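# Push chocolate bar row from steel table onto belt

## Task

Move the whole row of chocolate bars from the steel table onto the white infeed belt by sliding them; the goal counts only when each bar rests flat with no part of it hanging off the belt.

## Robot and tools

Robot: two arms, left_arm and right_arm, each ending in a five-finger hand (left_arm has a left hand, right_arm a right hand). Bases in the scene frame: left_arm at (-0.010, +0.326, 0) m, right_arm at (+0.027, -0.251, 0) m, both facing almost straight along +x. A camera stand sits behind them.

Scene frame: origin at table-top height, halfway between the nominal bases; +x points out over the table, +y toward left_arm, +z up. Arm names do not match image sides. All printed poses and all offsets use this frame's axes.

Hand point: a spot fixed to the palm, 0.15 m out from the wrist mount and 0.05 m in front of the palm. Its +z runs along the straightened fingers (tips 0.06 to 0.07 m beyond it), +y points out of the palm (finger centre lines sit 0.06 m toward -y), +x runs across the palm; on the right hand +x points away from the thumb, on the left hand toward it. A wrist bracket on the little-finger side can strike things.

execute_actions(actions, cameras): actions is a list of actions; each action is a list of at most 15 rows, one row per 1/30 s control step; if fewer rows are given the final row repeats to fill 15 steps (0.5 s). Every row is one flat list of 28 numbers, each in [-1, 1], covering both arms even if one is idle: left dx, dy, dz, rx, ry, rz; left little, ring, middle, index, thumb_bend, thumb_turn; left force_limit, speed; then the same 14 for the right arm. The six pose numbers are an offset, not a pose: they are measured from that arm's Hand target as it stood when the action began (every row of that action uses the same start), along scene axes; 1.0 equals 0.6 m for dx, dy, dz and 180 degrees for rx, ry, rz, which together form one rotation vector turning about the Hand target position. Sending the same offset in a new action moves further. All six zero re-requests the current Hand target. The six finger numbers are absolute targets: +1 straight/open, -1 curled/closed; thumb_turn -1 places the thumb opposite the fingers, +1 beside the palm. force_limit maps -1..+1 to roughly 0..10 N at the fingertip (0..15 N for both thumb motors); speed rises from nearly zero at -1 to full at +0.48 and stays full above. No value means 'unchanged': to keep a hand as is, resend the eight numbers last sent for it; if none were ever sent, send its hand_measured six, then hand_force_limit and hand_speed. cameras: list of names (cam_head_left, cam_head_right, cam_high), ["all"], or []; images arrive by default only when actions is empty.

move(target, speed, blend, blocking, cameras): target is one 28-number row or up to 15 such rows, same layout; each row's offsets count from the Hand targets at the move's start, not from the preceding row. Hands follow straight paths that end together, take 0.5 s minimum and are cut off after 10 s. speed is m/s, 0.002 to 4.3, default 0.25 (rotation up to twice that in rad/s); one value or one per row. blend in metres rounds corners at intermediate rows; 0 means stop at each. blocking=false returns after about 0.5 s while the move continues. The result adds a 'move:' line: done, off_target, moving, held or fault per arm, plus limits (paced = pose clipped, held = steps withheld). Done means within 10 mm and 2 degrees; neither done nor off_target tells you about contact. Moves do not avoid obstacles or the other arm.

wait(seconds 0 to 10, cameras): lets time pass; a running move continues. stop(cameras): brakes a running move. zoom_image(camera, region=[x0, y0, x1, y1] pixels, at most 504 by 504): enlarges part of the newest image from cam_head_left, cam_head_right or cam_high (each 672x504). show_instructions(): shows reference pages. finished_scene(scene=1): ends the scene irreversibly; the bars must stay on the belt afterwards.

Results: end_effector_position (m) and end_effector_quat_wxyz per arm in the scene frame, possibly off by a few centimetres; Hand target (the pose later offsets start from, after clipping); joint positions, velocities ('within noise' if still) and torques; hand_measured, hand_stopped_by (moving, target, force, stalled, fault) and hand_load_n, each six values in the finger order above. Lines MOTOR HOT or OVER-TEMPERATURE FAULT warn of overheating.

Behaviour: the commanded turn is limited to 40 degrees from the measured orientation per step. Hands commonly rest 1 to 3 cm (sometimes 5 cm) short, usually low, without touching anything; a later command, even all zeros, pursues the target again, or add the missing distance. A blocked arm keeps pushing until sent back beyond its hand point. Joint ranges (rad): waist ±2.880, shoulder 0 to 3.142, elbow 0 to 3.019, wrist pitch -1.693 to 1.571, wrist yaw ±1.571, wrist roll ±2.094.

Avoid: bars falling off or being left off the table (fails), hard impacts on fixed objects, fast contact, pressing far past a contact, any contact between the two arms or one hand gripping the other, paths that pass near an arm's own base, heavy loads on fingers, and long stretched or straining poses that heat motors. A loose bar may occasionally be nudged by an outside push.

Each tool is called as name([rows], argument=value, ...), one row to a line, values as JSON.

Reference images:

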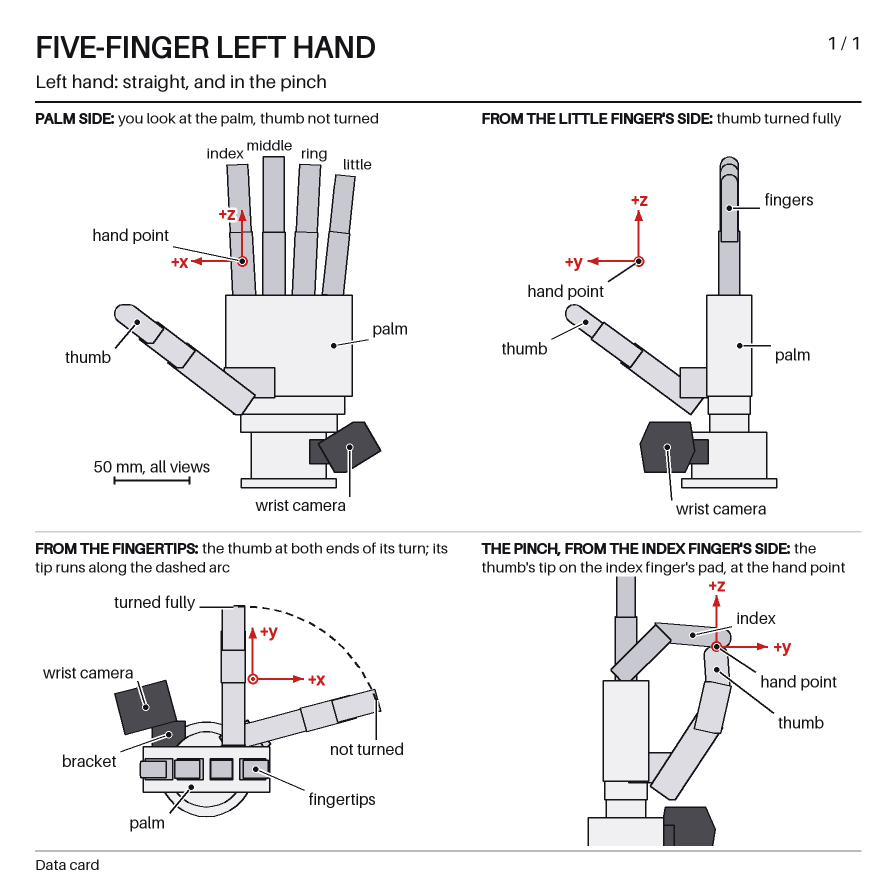

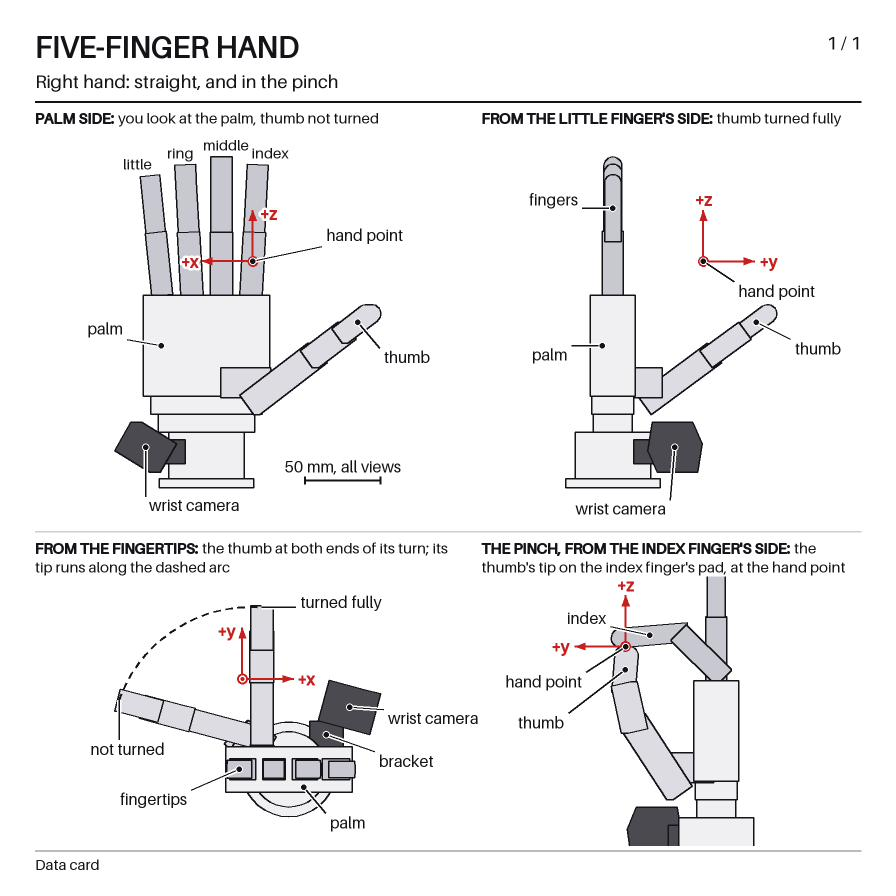

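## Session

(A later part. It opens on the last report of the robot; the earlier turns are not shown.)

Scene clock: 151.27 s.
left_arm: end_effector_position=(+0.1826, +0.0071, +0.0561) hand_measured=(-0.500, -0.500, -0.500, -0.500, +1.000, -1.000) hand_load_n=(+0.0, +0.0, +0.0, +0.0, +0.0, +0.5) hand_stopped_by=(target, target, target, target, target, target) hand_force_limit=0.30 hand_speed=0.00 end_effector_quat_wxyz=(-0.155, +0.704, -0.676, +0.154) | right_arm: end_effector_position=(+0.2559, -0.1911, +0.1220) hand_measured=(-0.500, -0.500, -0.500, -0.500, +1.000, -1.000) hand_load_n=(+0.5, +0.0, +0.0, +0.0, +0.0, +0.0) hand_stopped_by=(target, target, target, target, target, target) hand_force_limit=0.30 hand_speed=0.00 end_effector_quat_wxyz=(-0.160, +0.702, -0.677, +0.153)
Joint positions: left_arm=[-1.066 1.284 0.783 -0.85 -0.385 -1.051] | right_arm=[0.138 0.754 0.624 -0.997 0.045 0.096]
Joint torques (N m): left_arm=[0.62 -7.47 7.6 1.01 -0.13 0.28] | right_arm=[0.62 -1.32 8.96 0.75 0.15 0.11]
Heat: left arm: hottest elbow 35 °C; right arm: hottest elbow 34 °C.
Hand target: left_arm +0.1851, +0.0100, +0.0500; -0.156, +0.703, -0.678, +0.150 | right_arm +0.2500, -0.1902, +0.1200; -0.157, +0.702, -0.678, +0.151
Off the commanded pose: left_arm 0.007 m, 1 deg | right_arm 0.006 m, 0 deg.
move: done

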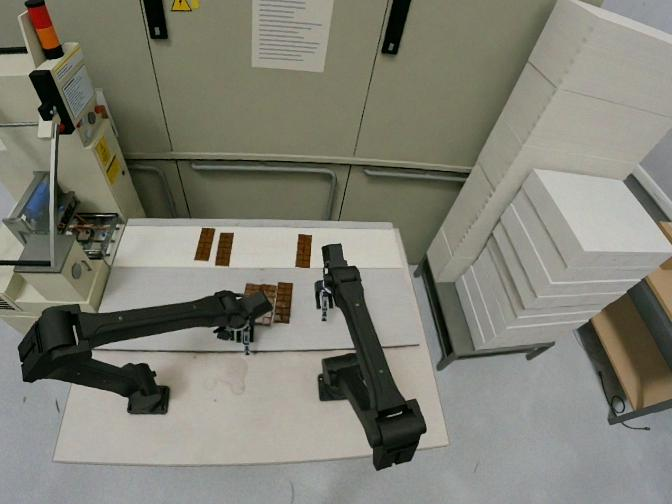

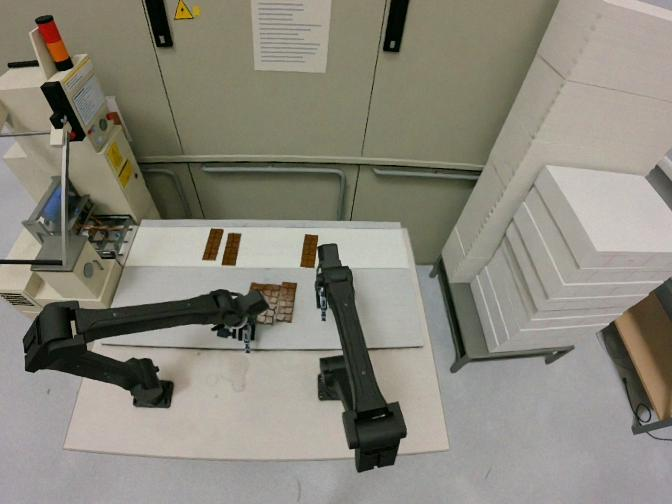

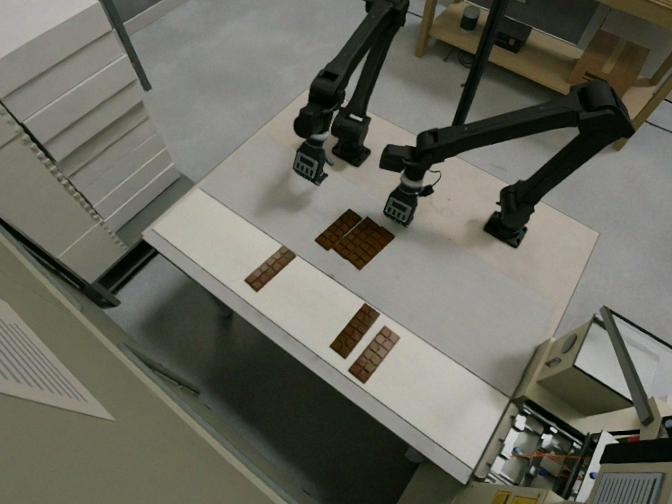

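move([
  [-0.0085, 0.0083, -0.0233, 0, 0, -0.0333, -0.5, -0.5, -0.5, -0.5, 1, -1, 0.3, 0.0, 0, 0, 0, 0, 0, 0, -0.5, -0.5, -0.5, -0.5, 1, -1, 0.3, 0.0],
  [0.0498, 0.01, -0.0167, 0, 0, -0.0333, -0.5, -0.5, -0.5, -0.5, 1, -1, 0.3, 0.0, 0, 0, 0, 0, 0, 0, -0.5, -0.5, -0.5, -0.5, 1, -1, 0.3, 0.0],
  [0.1748, 0.0167, -0.0183, 0, 0, -0.02, -0.5, -0.5, -0.5, -0.5, 1, -1, 0.3, 0.0, 0, 0, 0, 0, 0, 0, -0.5, -0.5, -0.5, -0.5, 1, -1, 0.3, 0.0],
], speed=[0.1, 0.08, 0.1], blend=[0.005, 0.015, 0], cameras=["all"])

zoom_image(camera="cam_high", region=[270, 150, 450, 330])

zoom_image(camera="cam_head_left", region=[190, 230, 330, 350])

Scene clock: 154.60 s.
left_arm: end_effector_position=(+0.2704, +0.0331, +0.0313) hand_measured=(-0.500, -0.500, -0.500, -0.500, +1.000, -1.000) hand_load_n=(+0.0, +0.0, +0.0, -0.5, +0.0, +0.0) hand_stopped_by=(target, target, target, target, target, target) hand_force_limit=0.30 hand_speed=0.00 end_effector_quat_wxyz=(-0.150, +0.682, -0.702, +0.139) | right_arm: end_effector_position=(+0.2559, -0.1911, +0.1220) hand_measured=(-0.500, -0.500, -0.500, -0.500, +1.000, -1.000) hand_load_n=(+0.0, +0.0, +0.0, +0.0, -0.5, +0.0) hand_stopped_by=(target, target, target, target, target, target) hand_force_limit=0.30 hand_speed=0.00 end_effector_quat_wxyz=(-0.160, +0.702, -0.677, +0.153)
Joint positions: left_arm=[-0.811 1.417 0.834 -0.698 -0.298 -0.724] | right_arm=[0.138 0.754 0.624 -0.997 0.045 0.096]
Joint torques (N m): left_arm=[0.79 -8.41 11.47 1.13 -0.07 0.24] | right_arm=[0.56 -1.32 8.95 0.72 0.15 0.11]
Heat: left arm: hottest elbow 36 °C; right arm: hottest elbow 34 °C.
Hand target: left_arm +0.2898, +0.0200, +0.0390; -0.151, +0.681, -0.700, +0.155 | right_arm +0.2500, -0.1902, +0.1200; -0.157, +0.702, -0.678, +0.151
Off the commanded pose: left_arm 0.025 m, 2 deg | right_arm 0.006 m, 0 deg.
move: off_target (left_arm)

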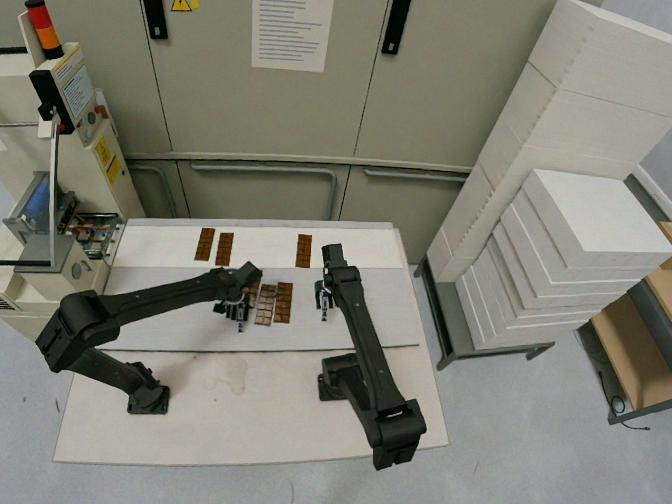

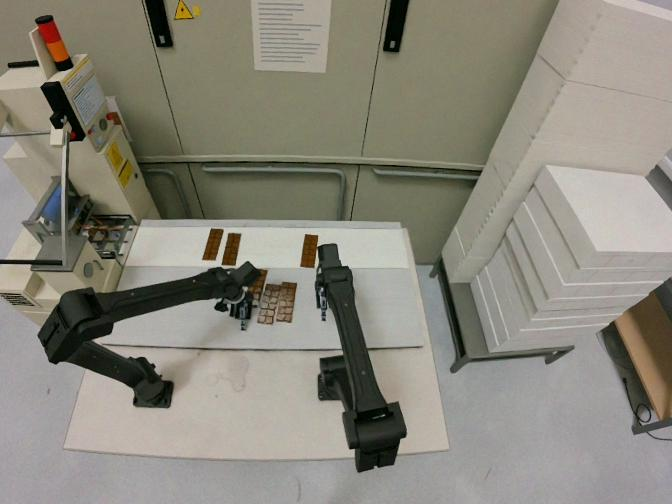

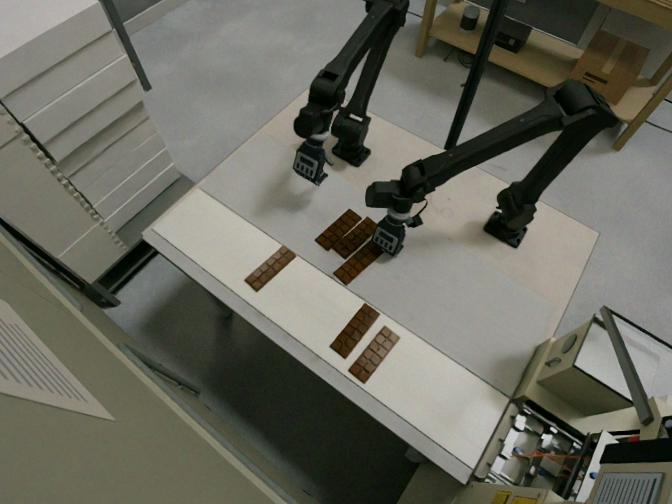

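Scaled by 2.800 from the camera's 672x504 image, which has a finer 960x720 frame.

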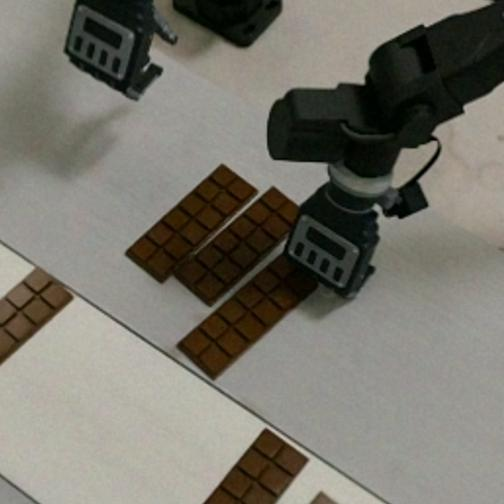

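Scaled by 3.600 from the camera's 672x504 image, which has a finer 960x720 frame.

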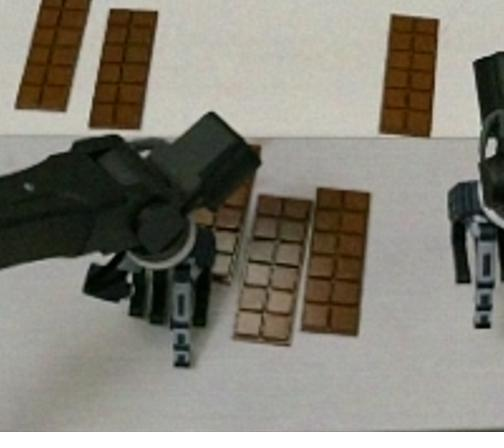

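move([
  [0.1837, 0.0133, -0.0033, 0, 0, 0.008, -0.5, -0.5, -0.5, -0.5, 1, -1, 0.3, 0.0, 0, 0, 0, 0, 0, 0, -0.5, -0.5, -0.5, -0.5, 1, -1, 0.3, 0.0],
  [0.3078, 0.02, -0.01, 0, 0, 0.015, -0.5, -0.5, -0.5, -0.5, 1, -1, 0.3, 0.0, 0, 0, 0, 0, 0, 0, -0.5, -0.5, -0.5, -0.5, 1, -1, 0.3, 0.0],
], speed=[0.12, 0.1], blend=[0.02, 0], cameras=["all"])

zoom_image(camera="cam_high", region=[240, 190, 440, 390])

zoom_image(camera="cam_head_left", region=[180, 200, 330, 350])

Scene clock: 158.20 s.
left_arm: end_effector_position=(+0.4600, +0.0331, +0.0353) hand_measured=(-0.500, -0.500, -0.500, -0.500, +1.000, -1.000) hand_load_n=(+0.0, +0.0, +0.0, -0.5, +0.0, +0.0) hand_stopped_by=(target, target, target, target, target, target) hand_force_limit=0.30 hand_speed=0.00 end_effector_quat_wxyz=(-0.154, +0.698, -0.682, +0.154) | right_arm: end_effector_position=(+0.2559, -0.1911, +0.1220) hand_measured=(-0.500, -0.500, -0.500, -0.500, +1.000, -1.000) hand_load_n=(+0.0, +0.5, +0.0, +0.0, +0.0, +0.0) hand_stopped_by=(target, target, target, target, target, target) hand_force_limit=0.30 hand_speed=0.00 end_effector_quat_wxyz=(-0.160, +0.702, -0.677, +0.153)
Joint positions: left_arm=[-0.547 1.74 1.228 -0.677 -0.222 -0.515] | right_arm=[0.138 0.754 0.624 -0.997 0.045 0.096]
Joint torques (N m): left_arm=[0.67 -13.1 11.79 0.36 -0.04 0.24] | right_arm=[0.56 -1.38 8.95 0.72 0.15 0.11]
Heat: left arm: hottest elbow 36 °C; right arm: hottest elbow 34 °C.
Hand target: left_arm +0.4746, +0.0320, +0.0329; -0.155, +0.697, -0.683, +0.151 | right_arm +0.2500, -0.1902, +0.1200; -0.157, +0.702, -0.678, +0.151
Off the commanded pose: left_arm 0.015 m, 0 deg | right_arm 0.006 m, 0 deg.
move: off_target (left_arm)

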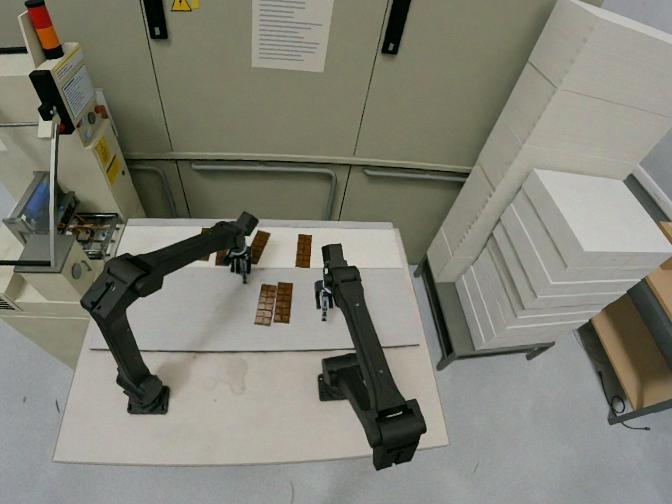

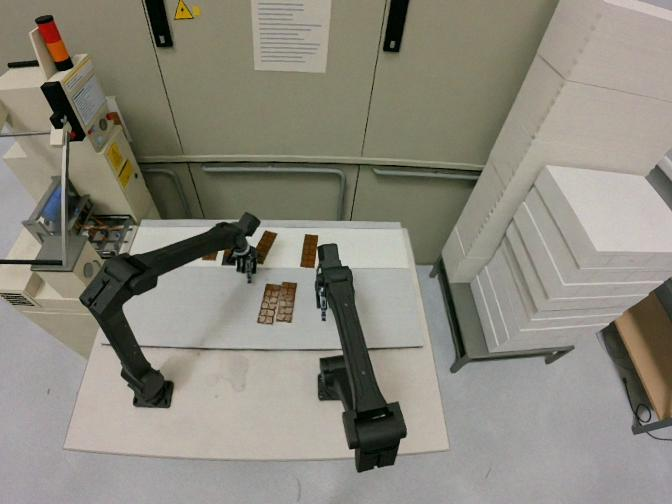

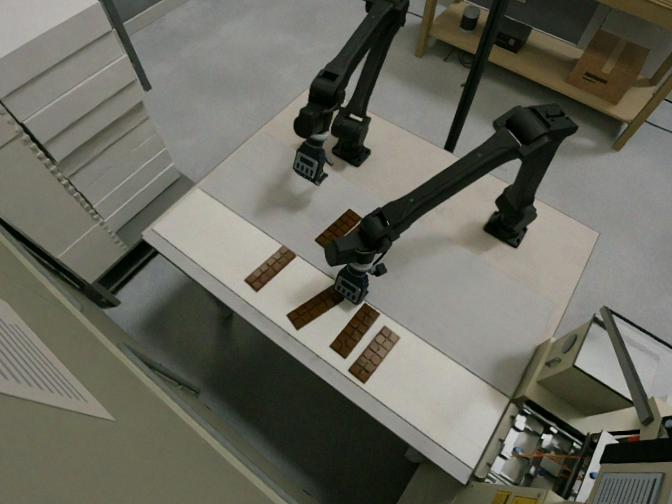

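Scaled by 2.520 from the camera's 672x504 image, which has a finer 960x720 frame.

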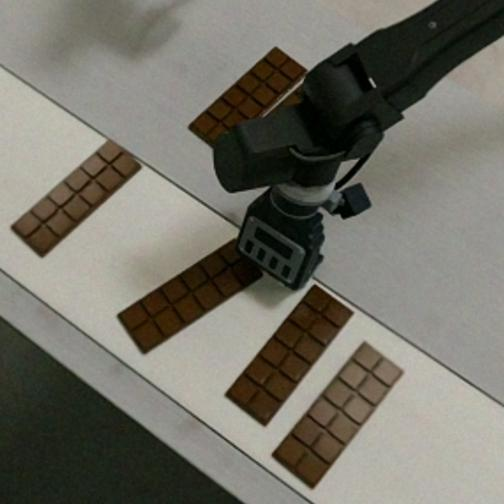

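Scaled by 3.360 from the camera's 672x504 image, which has a finer 960x720 frame.

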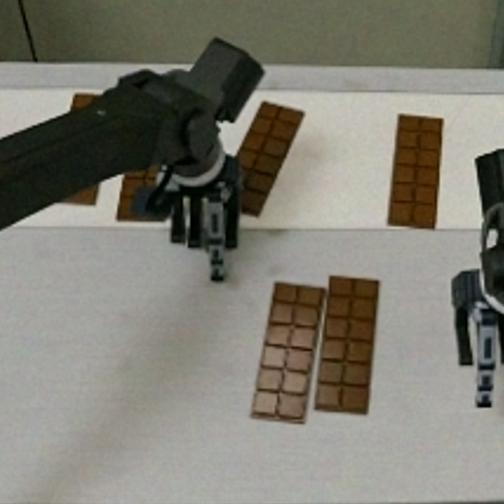

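move([
  [-0.0327, -0.0033, 0.1618, 0, 0, 0, -0.5, -0.5, -0.5, -0.5, 1, -1, 0.3, 0.0, 0, 0, 0, 0, 0, 0, -0.5, -0.5, -0.5, -0.5, 1, -1, 0.3, 0.0],
  [0.1007, -0.0658, 0.1618, 0, 0, 0, -1, -1, 1, -1, 1, -1, 0.3, 0.0, 0, 0, 0, 0, 0, 0, -0.5, -0.5, -0.5, -0.5, 1, -1, 0.3, 0.0],
  [0.1007, -0.0658, 0.0752, 0, 0, 0, -1, -1, 1, -1, 1, -1, 0.3, 0.0, 0, 0, 0, 0, 0, 0, -0.5, -0.5, -0.5, -0.5, 1, -1, 0.3, 0.0],
], speed=[0.12, 0.15, 0.1], blend=[0.02, 0, 0], cameras=["all"])

zoom_image(camera="cam_high", region=[260, 230, 400, 370])

zoom_image(camera="cam_head_left", region=[180, 200, 330, 350])

Scene clock: 163.23 s.
left_arm: end_effector_position=(+0.5338, -0.0101, +0.0925) hand_measured=(-1.000, -1.000, +1.000, -1.000, +1.000, -1.000) hand_load_n=(+0.0, +0.0, +0.0, +0.0, +0.0, +0.0) hand_stopped_by=(target, target, target, target, target, target) hand_force_limit=0.30 hand_speed=0.00 end_effector_quat_wxyz=(-0.156, +0.698, -0.681, +0.158) | right_arm: end_effector_position=(+0.2559, -0.1911, +0.1220) hand_measured=(-0.500, -0.500, -0.500, -0.500, +1.000, -1.000) hand_load_n=(+0.0, +0.0, +0.5, +0.0, +0.0, +0.0) hand_stopped_by=(target, target, target, target, target, target) hand_force_limit=0.30 hand_speed=0.00 end_effector_quat_wxyz=(-0.160, +0.702, -0.677, +0.153)
Joint positions: left_arm=[-0.547 1.882 1.594 -0.893 -0.224 -0.514] | right_arm=[0.138 0.754 0.624 -0.997 0.045 0.096]
Joint torques (N m): left_arm=[0.03 -17.08 8.54 1.25 -0.08 0.16] | right_arm=[0.67 -1.32 8.96 0.72 0.14 0.11]
Heat: left arm: hottest elbow 36 °C; right arm: hottest elbow 35 °C.
Hand target: left_arm +0.5350, -0.0075, +0.0782; -0.155, +0.697, -0.683, +0.152 | right_arm +0.2500, -0.1902, +0.1200; -0.157, +0.702, -0.678, +0.151
Off the commanded pose: left_arm 0.015 m, 1 deg | right_arm 0.006 m, 0 deg.
move: off_target (left_arm); target 2's new numbers were sent with left_arm's hand 0.022 m and 1 deg from that target

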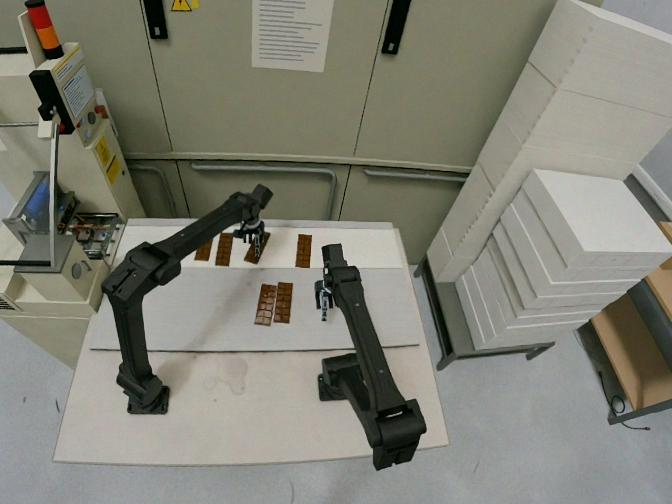

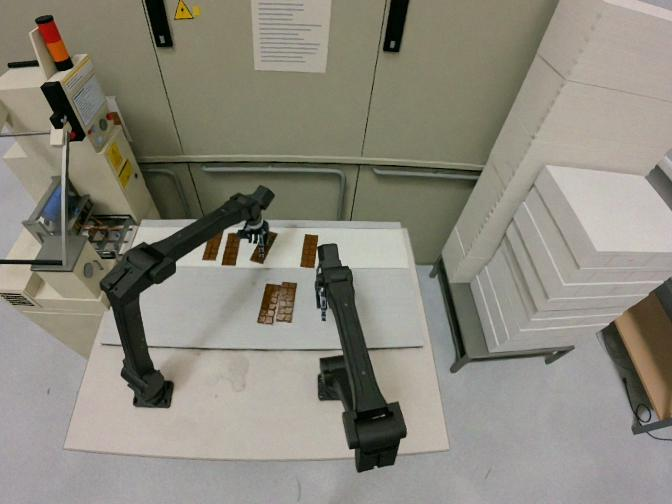

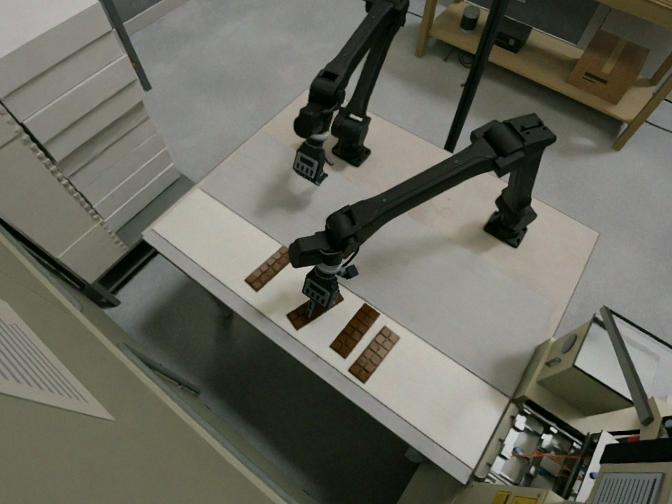

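Scaled by 3.600 from the camera's 672x504 image, which has a finer 960x720 frame.

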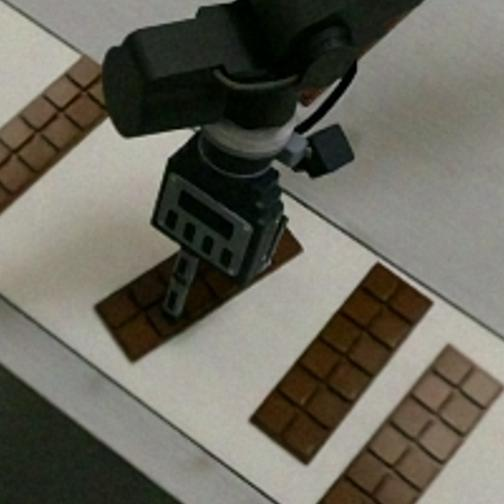

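Scaled by 3.360 from the camera's 672x504 image, which has a finer 960x720 frame.

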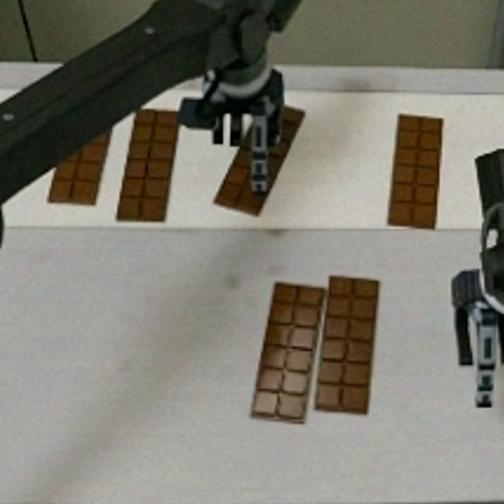

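move([
  [-0.03, 0, 0.0083, 0, 0, 0, -1, -1, 1, -1, 1, -1, 0.3, 0.0, 0, 0, 0, 0, 0, 0, -0.5, -0.5, -0.5, -0.5, 1, -1, 0.3, 0.0],
  [-0.03, 0.0, -0.0125, 0, 0, 0, -1, -1, 1, -1, 1, -1, 0.3, 0.0, 0, 0, 0, 0, 0, 0, -0.5, -0.5, -0.5, -0.5, 1, -1, 0.3, 0.0],
  [-0.03, 0.0817, -0.0125, 0, 0, 0, -1, -1, 1, -1, 1, -1, 0.3, 0.0, 0, 0, 0, 0, 0, 0, -0.5, -0.5, -0.5, -0.5, 1, -1, 0.3, 0.0],
], speed=[0.06, 0.06, 0.08], blend=[0.0, 0, 0], cameras=["all"])

zoom_image(camera="cam_high", region=[260, 230, 400, 370])

zoom_image(camera="cam_head_left", region=[180, 200, 330, 350])

Scene clock: 166.27 s.
left_arm: end_effector_position=(+0.5209, +0.0300, +0.0882) hand_measured=(-1.000, -1.000, +1.000, -1.000, +1.000, -1.000) hand_load_n=(+0.0, +0.0, +0.0, +0.0, +0.0, +0.0) hand_stopped_by=(target, target, target, target, target, target) hand_force_limit=0.30 hand_speed=0.00 end_effector_quat_wxyz=(-0.157, +0.697, -0.679, +0.167) | right_arm: end_effector_position=(+0.2559, -0.1911, +0.1220) hand_measured=(-0.500, -0.500, -0.500, -0.500, +1.000, -1.000) hand_load_n=(+0.0, +0.0, +0.0, +0.0, +0.0, +0.0) hand_stopped_by=(target, target, target, target, target, target) hand_force_limit=0.30 hand_speed=0.00 end_effector_quat_wxyz=(-0.160, +0.702, -0.677, +0.153)
Joint positions: left_arm=[-0.496 1.796 1.453 -0.809 -0.201 -0.467] | right_arm=[0.138 0.754 0.624 -0.997 0.045 0.096]
Joint torques (N m): left_arm=[0.79 -16.5 7.2 0.99 -0.05 0.24] | right_arm=[0.67 -1.32 8.96 0.75 0.14 0.11]
Heat: left arm: hottest elbow 36 °C; right arm: hottest elbow 35 °C.
Hand target: left_arm +0.5169, +0.0413, +0.0707; -0.155, +0.697, -0.684, +0.152 | right_arm +0.2500, -0.1902, +0.1200; -0.157, +0.702, -0.678, +0.151
Off the commanded pose: left_arm 0.021 m, 2 deg | right_arm 0.006 m, 0 deg.
move: off_target (left_arm)

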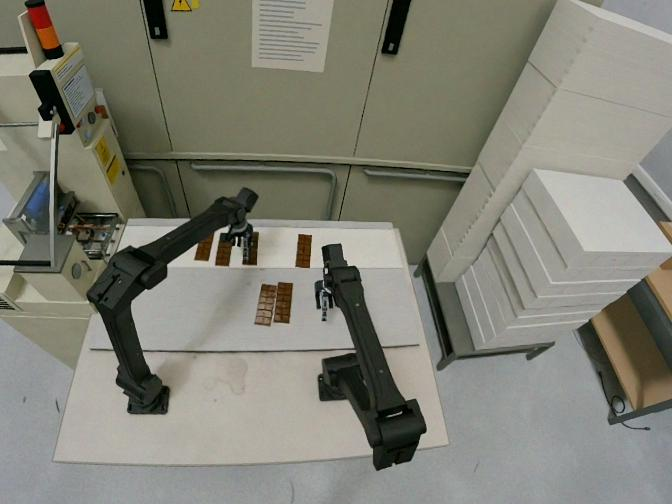

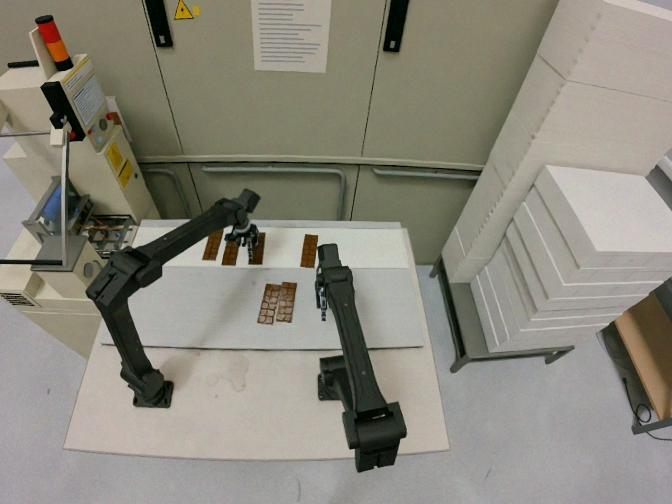

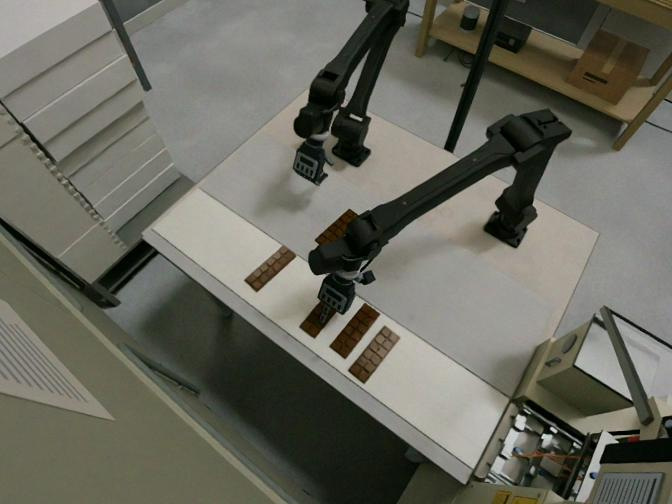

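Scaled by 3.600 from the camera's 672x504 image, which has a finer 960x720 frame.

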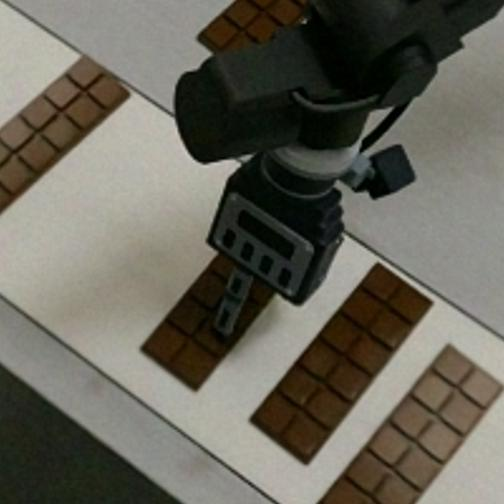

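Scaled by 3.360 from the camera's 672x504 image, which has a finer 960x720 frame.

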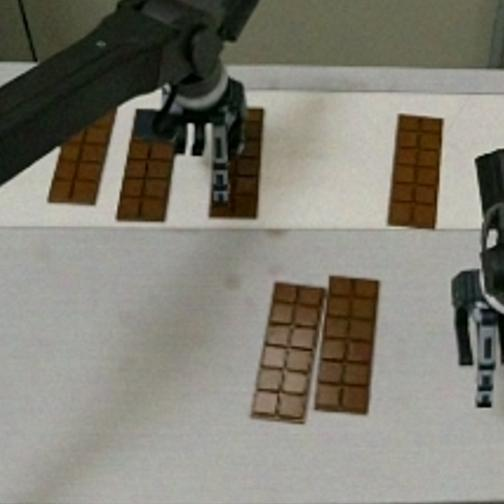

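move([
  [0, -0.0188, 0.0572, 0, 0, 0, -1, -1, 1, -1, 1, -1, 0.3, 0.0, 0, 0, 0, 0, 0, 0, -0.5, -0.5, -0.5, -0.5, 1, -1, 0.3, 0.0],
  [-0.0382, -0.0155, 0.0572, 0, 0, 0, -1, -1, 1, -1, 1, -1, 0.3, 0.0, 0, 0, 0, 0, 0, 0, -0.5, -0.5, -0.5, -0.5, 1, -1, 0.3, 0.0],
  [-0.0382, -0.0155, 0, 0, 0, 0, -1, -1, 1, -1, 1, -1, 0.3, 0.0, 0, 0, 0, 0, 0, 0, -0.5, -0.5, -0.5, -0.5, 1, -1, 0.3, 0.0],
  [-0.0248, 0.0395, 0, 0, 0, 0, -1, -1, 1, -1, 1, -1, 0.3, 0.0, 0, 0, 0, 0, 0, 0, -0.5, -0.5, -0.5, -0.5, 1, -1, 0.3, 0.0],
], speed=[0.1, 0.1, 0.08, 0.08], blend=[0.01, 0, 0, 0], cameras=["all"])

zoom_image(camera="cam_high", region=[260, 230, 400, 370])

zoom_image(camera="cam_head_left", region=[180, 200, 330, 350])

Scene clock: 170.73 s.
left_arm: end_effector_position=(+0.5064, +0.0540, +0.0871) hand_measured=(-1.000, -1.000, +1.000, -1.000, +1.000, -1.000) hand_load_n=(+0.0, +0.0, +0.5, +0.0, +0.0, +0.0) hand_stopped_by=(target, target, target, target, target, target) hand_force_limit=0.30 hand_speed=0.00 end_effector_quat_wxyz=(-0.157, +0.697, -0.679, +0.166) | right_arm: end_effector_position=(+0.2559, -0.1911, +0.1220) hand_measured=(-0.500, -0.500, -0.500, -0.500, +1.000, -1.000) hand_load_n=(+0.0, +0.0, +0.0, +0.0, +0.0, +0.0) hand_stopped_by=(target, target, target, target, target, target) hand_force_limit=0.30 hand_speed=0.00 end_effector_quat_wxyz=(-0.160, +0.702, -0.677, +0.153)
Joint positions: left_arm=[-0.47 1.739 1.37 -0.78 -0.191 -0.442] | right_arm=[0.138 0.754 0.624 -0.997 0.045 0.096]
Joint torques (N m): left_arm=[0.91 -15.74 7.15 1.02 -0.05 0.23] | right_arm=[0.67 -1.32 8.96 0.73 0.14 0.11]
Heat: left arm: hottest elbow 36 °C; right arm: hottest elbow 35 °C.
Hand target: left_arm +0.5020, +0.0652, +0.0705; -0.155, +0.697, -0.684, +0.151 | right_arm +0.2500, -0.1902, +0.1200; -0.157, +0.702, -0.678, +0.151
Off the commanded pose: left_arm 0.020 m, 2 deg | right_arm 0.006 m, 0 deg.
move: off_target (left_arm)

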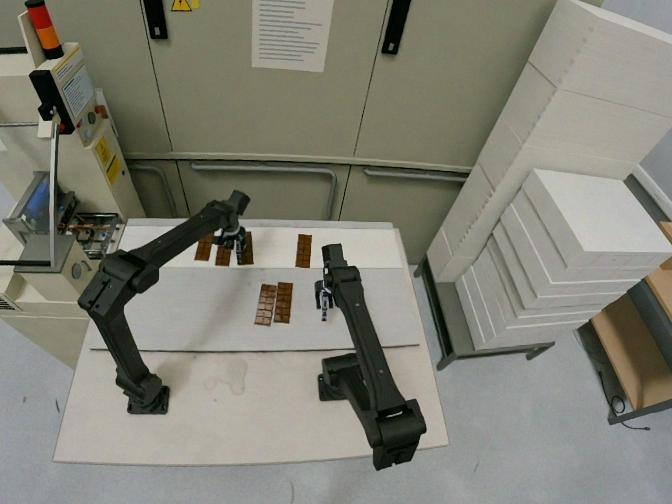

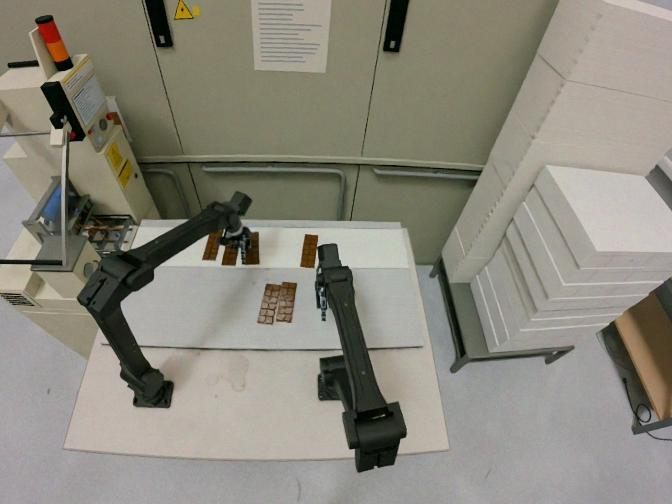

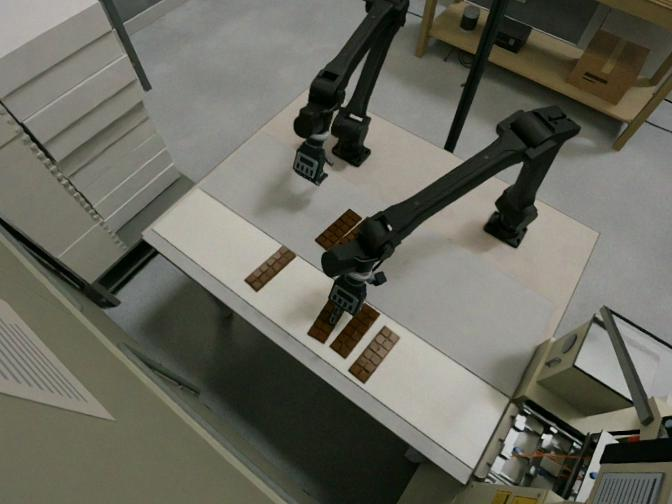

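Scaled by 3.600 from the camera's 672x504 image, which has a finer 960x720 frame.

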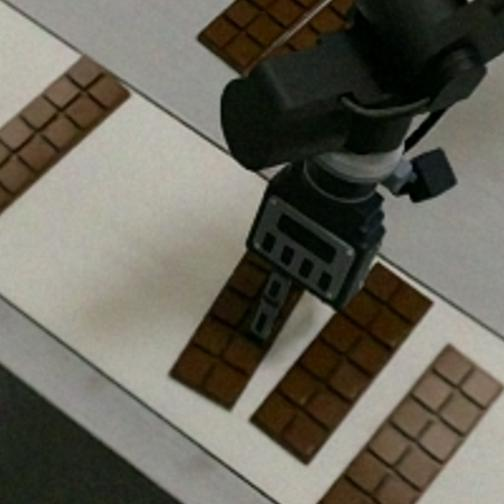

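Scaled by 3.360 from the camera's 672x504 image, which has a finer 960x720 frame.

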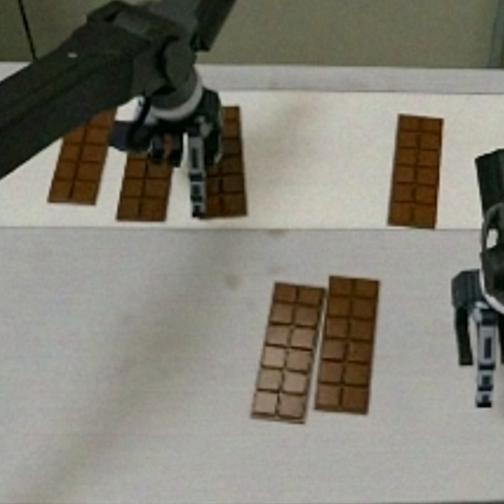

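move([
  [0.005, -0.0153, 0.0992, 0, 0, 0, -1, -1, 1, -1, 1, -1, 0.3, 0.0, 0, 0, 0, 0, 0, 0, -0.5, -0.5, -0.5, -0.5, 1, -1, 0.3, 0.0],
  [-0.3367, -0.1953, 0.0825, 0, 0, 0, -1, -1, 1, -1, 1, -1, 0.3, 0.0, 0, 0, 0, 0, 0, 0, -0.5, -0.5, -0.5, -0.5, 1, -1, 0.3, 0.0],
  [-0.3367, -0.1953, 0.02, 0, 0, 0, -1, -1, 1, -1, 1, -1, 0.3, 0.0, 0, 0, 0, 0, 0, 0, -0.5, -0.5, -0.5, -0.5, 1, -1, 0.3, 0.0],
], speed=[0.1, 0.2, 0.1], blend=[0.02, 0.01, 0], cameras=["all"])

zoom_image(camera="cam_high", region=[290, 150, 430, 290])

zoom_image(camera="cam_head_left", region=[190, 210, 330, 350])

zoom_image(camera="cam_high", region=[240, 220, 420, 400])

Scene clock: 175.67 s.
left_arm: end_effector_position=(+0.3012, -0.0499, +0.0914) hand_measured=(-1.000, -1.000, +1.000, -1.000, +1.000, -1.000) hand_load_n=(+0.0, +0.0, +0.0, +0.0, +0.0, +0.0) hand_stopped_by=(target, target, target, target, target, target) hand_force_limit=0.30 hand_speed=0.00 end_effector_quat_wxyz=(-0.155, +0.694, -0.686, +0.153) | right_arm: end_effector_position=(+0.2559, -0.1911, +0.1220) hand_measured=(-0.500, -0.500, -0.500, -0.500, +1.000, -1.000) hand_load_n=(+0.0, +0.0, +0.0, +0.0, +0.0, +0.0) hand_stopped_by=(target, target, target, target, target, target) hand_force_limit=0.30 hand_speed=0.00 end_effector_quat_wxyz=(-0.160, +0.702, -0.677, +0.153)
Joint positions: left_arm=[-0.896 1.528 1.131 -0.887 -0.337 -0.845] | right_arm=[0.138 0.754 0.624 -0.997 0.045 0.096]
Joint torques (N m): left_arm=[-0.44 -11.87 8.05 1.09 -0.33 -0.04] | right_arm=[0.67 -1.26 8.95 0.73 0.14 0.11]
Heat: left arm: hottest elbow 36 °C; right arm: hottest elbow 35 °C.
Hand target: left_arm +0.3001, -0.0520, +0.0825; -0.155, +0.697, -0.683, +0.151 | right_arm +0.2500, -0.1902, +0.1200; -0.157, +0.702, -0.678, +0.151
Off the commanded pose: left_arm 0.009 m, 1 deg | right_arm 0.006 m, 0 deg.
move: done

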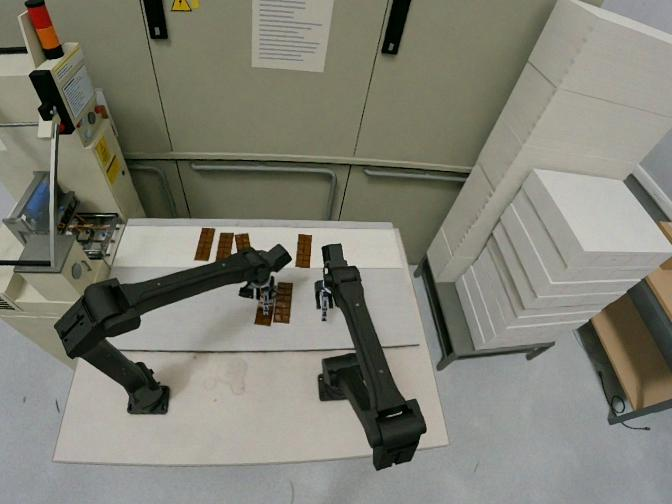

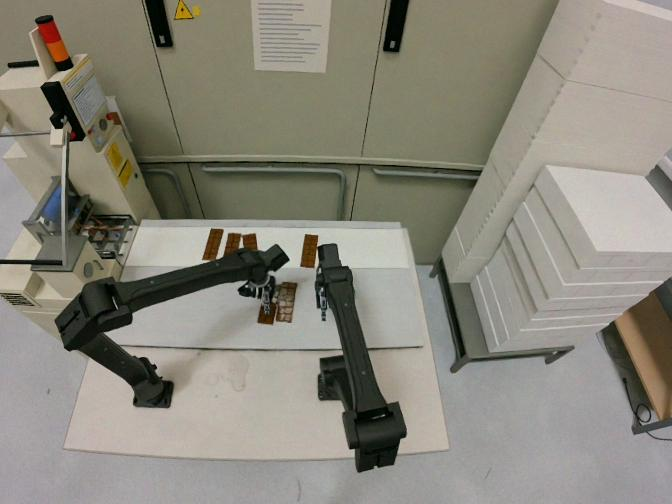

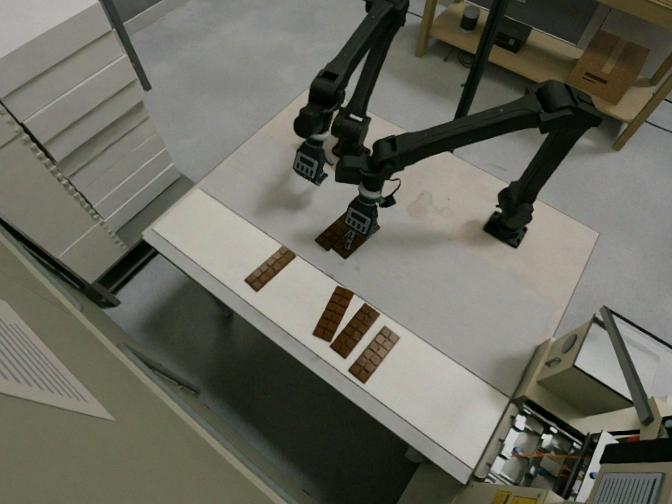

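Scaled by 3.600 from the camera's 672x504 image, which has a finer 960x720 frame.

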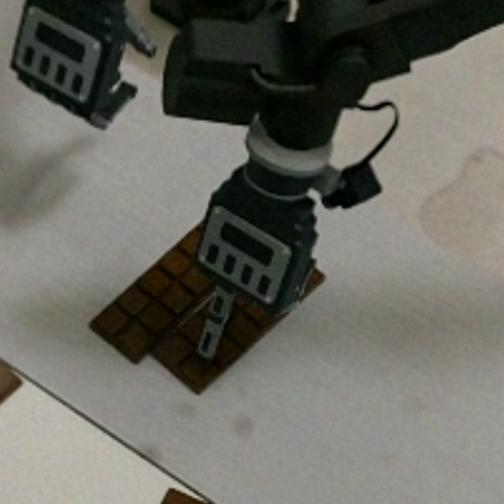

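Scaled by 3.600 from the camera's 672x504 image, which has a finer 960x720 frame.

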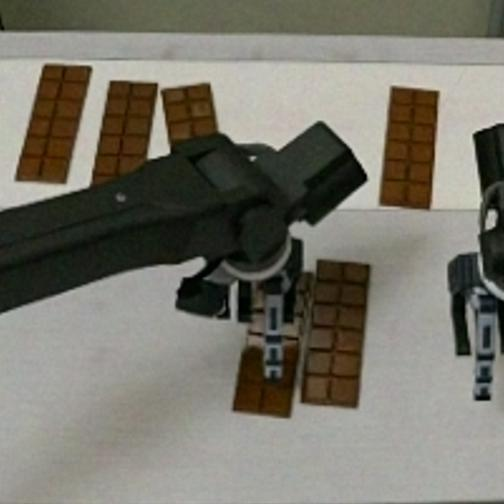

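Scaled by 2.800 from the camera's 672x504 image, which has a finer 960x720 frame.

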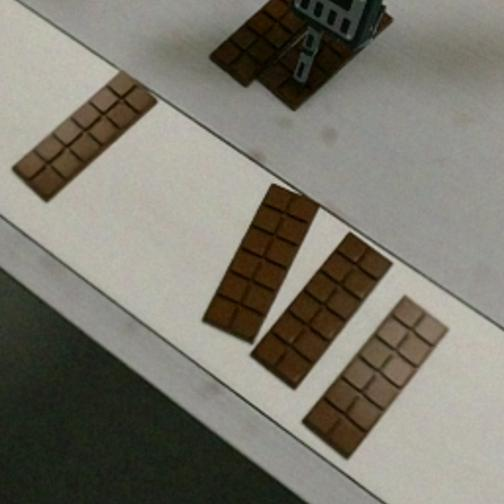

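move([
  [0, 0, -0.0158, 0, 0, 0, -1, -1, 1, -1, 1, -1, 0.3, 0.0, 0, 0, 0, 0, 0, 0, -0.5, -0.5, -0.5, -0.5, 1, -1, 0.3, 0.0],
  [0.0832, -0.0167, -0.0025, 0, 0, 0, -1, -1, 1, -1, 1, -1, 0.3, 0.0, 0, 0, 0, 0, 0, 0, -0.5, -0.5, -0.5, -0.5, 1, -1, 0.3, 0.0],
  [0.2665, -0.005, -0.0025, 0, 0, 0, -1, -1, 1, -1, 1, -1, 0.3, 0.0, 0, 0, 0, 0, 0, 0, -0.5, -0.5, -0.5, -0.5, 1, -1, 0.3, 0.0],
], speed=[0.08, 0.08, 0.1], blend=[0, 0.02, 0], cameras=["all"])

zoom_image(camera="cam_high", region=[260, 190, 420, 350])

zoom_image(camera="cam_head_left", region=[190, 210, 330, 350])

Scene clock: 180.23 s.
left_arm: end_effector_position=(+0.4485, -0.0540, +0.0884) hand_measured=(-1.000, -1.000, +1.000, -1.000, +1.000, -1.000) hand_load_n=(+0.0, +0.0, +0.0, +0.0, +0.0, +0.0) hand_stopped_by=(target, target, target, target, target, target) hand_force_limit=0.30 hand_speed=0.00 end_effector_quat_wxyz=(-0.155, +0.698, -0.680, +0.162) | right_arm: end_effector_position=(+0.2559, -0.1911, +0.1220) hand_measured=(-0.500, -0.500, -0.500, -0.500, +1.000, -1.000) hand_load_n=(+0.0, +0.0, +0.0, +0.0, +0.0, +0.0) hand_stopped_by=(target, target, target, target, target, target) hand_force_limit=0.30 hand_speed=0.00 end_effector_quat_wxyz=(-0.160, +0.702, -0.677, +0.153)
Joint positions: left_arm=[-0.694 1.774 1.428 -0.862 -0.277 -0.657] | right_arm=[0.138 0.754 0.624 -0.997 0.045 0.096]
Joint torques (N m): left_arm=[0.79 -13.8 12.15 0.1 0.02 0.24] | right_arm=[0.62 -1.26 8.96 0.7 0.15 0.11]
Heat: left arm: hottest elbow 36 °C; right arm: hottest elbow 35 °C.
Hand target: left_arm +0.4599, -0.0551, +0.0811; -0.155, +0.697, -0.684, +0.151 | right_arm +0.2500, -0.1902, +0.1200; -0.157, +0.702, -0.678, +0.151
Off the commanded pose: left_arm 0.014 m, 1 deg | right_arm 0.006 m, 0 deg.
move: off_target (left_arm)

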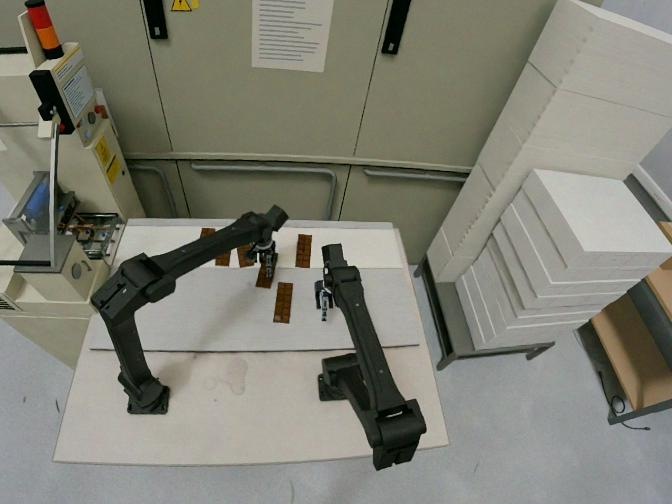

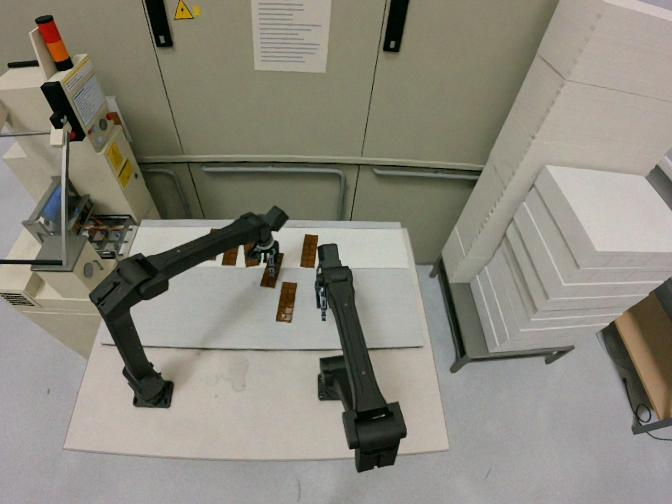

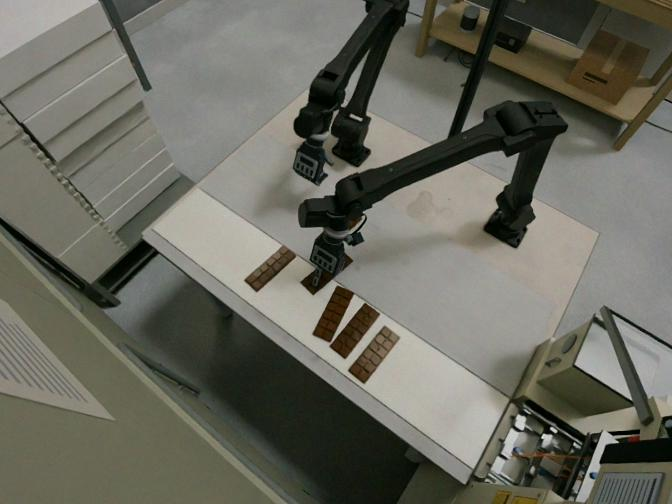

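Scaled by 3.150 from the camera's 672x504 image, which has a finer 960x720 frame.

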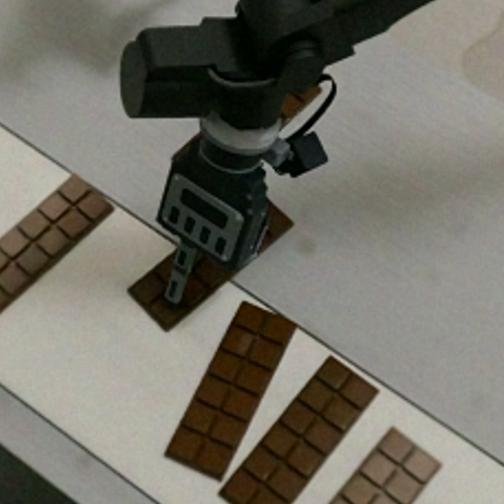

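Scaled by 3.600 from the camera's 672x504 image, which has a finer 960x720 frame.

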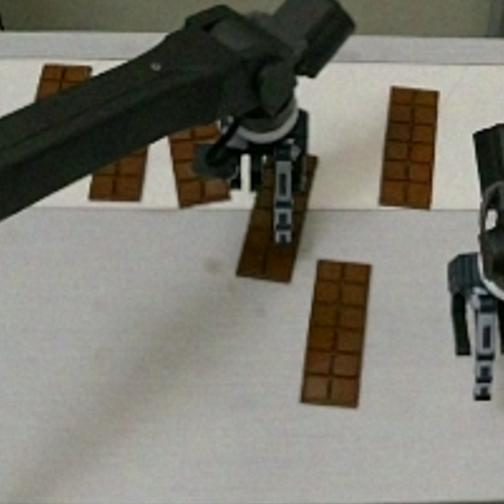

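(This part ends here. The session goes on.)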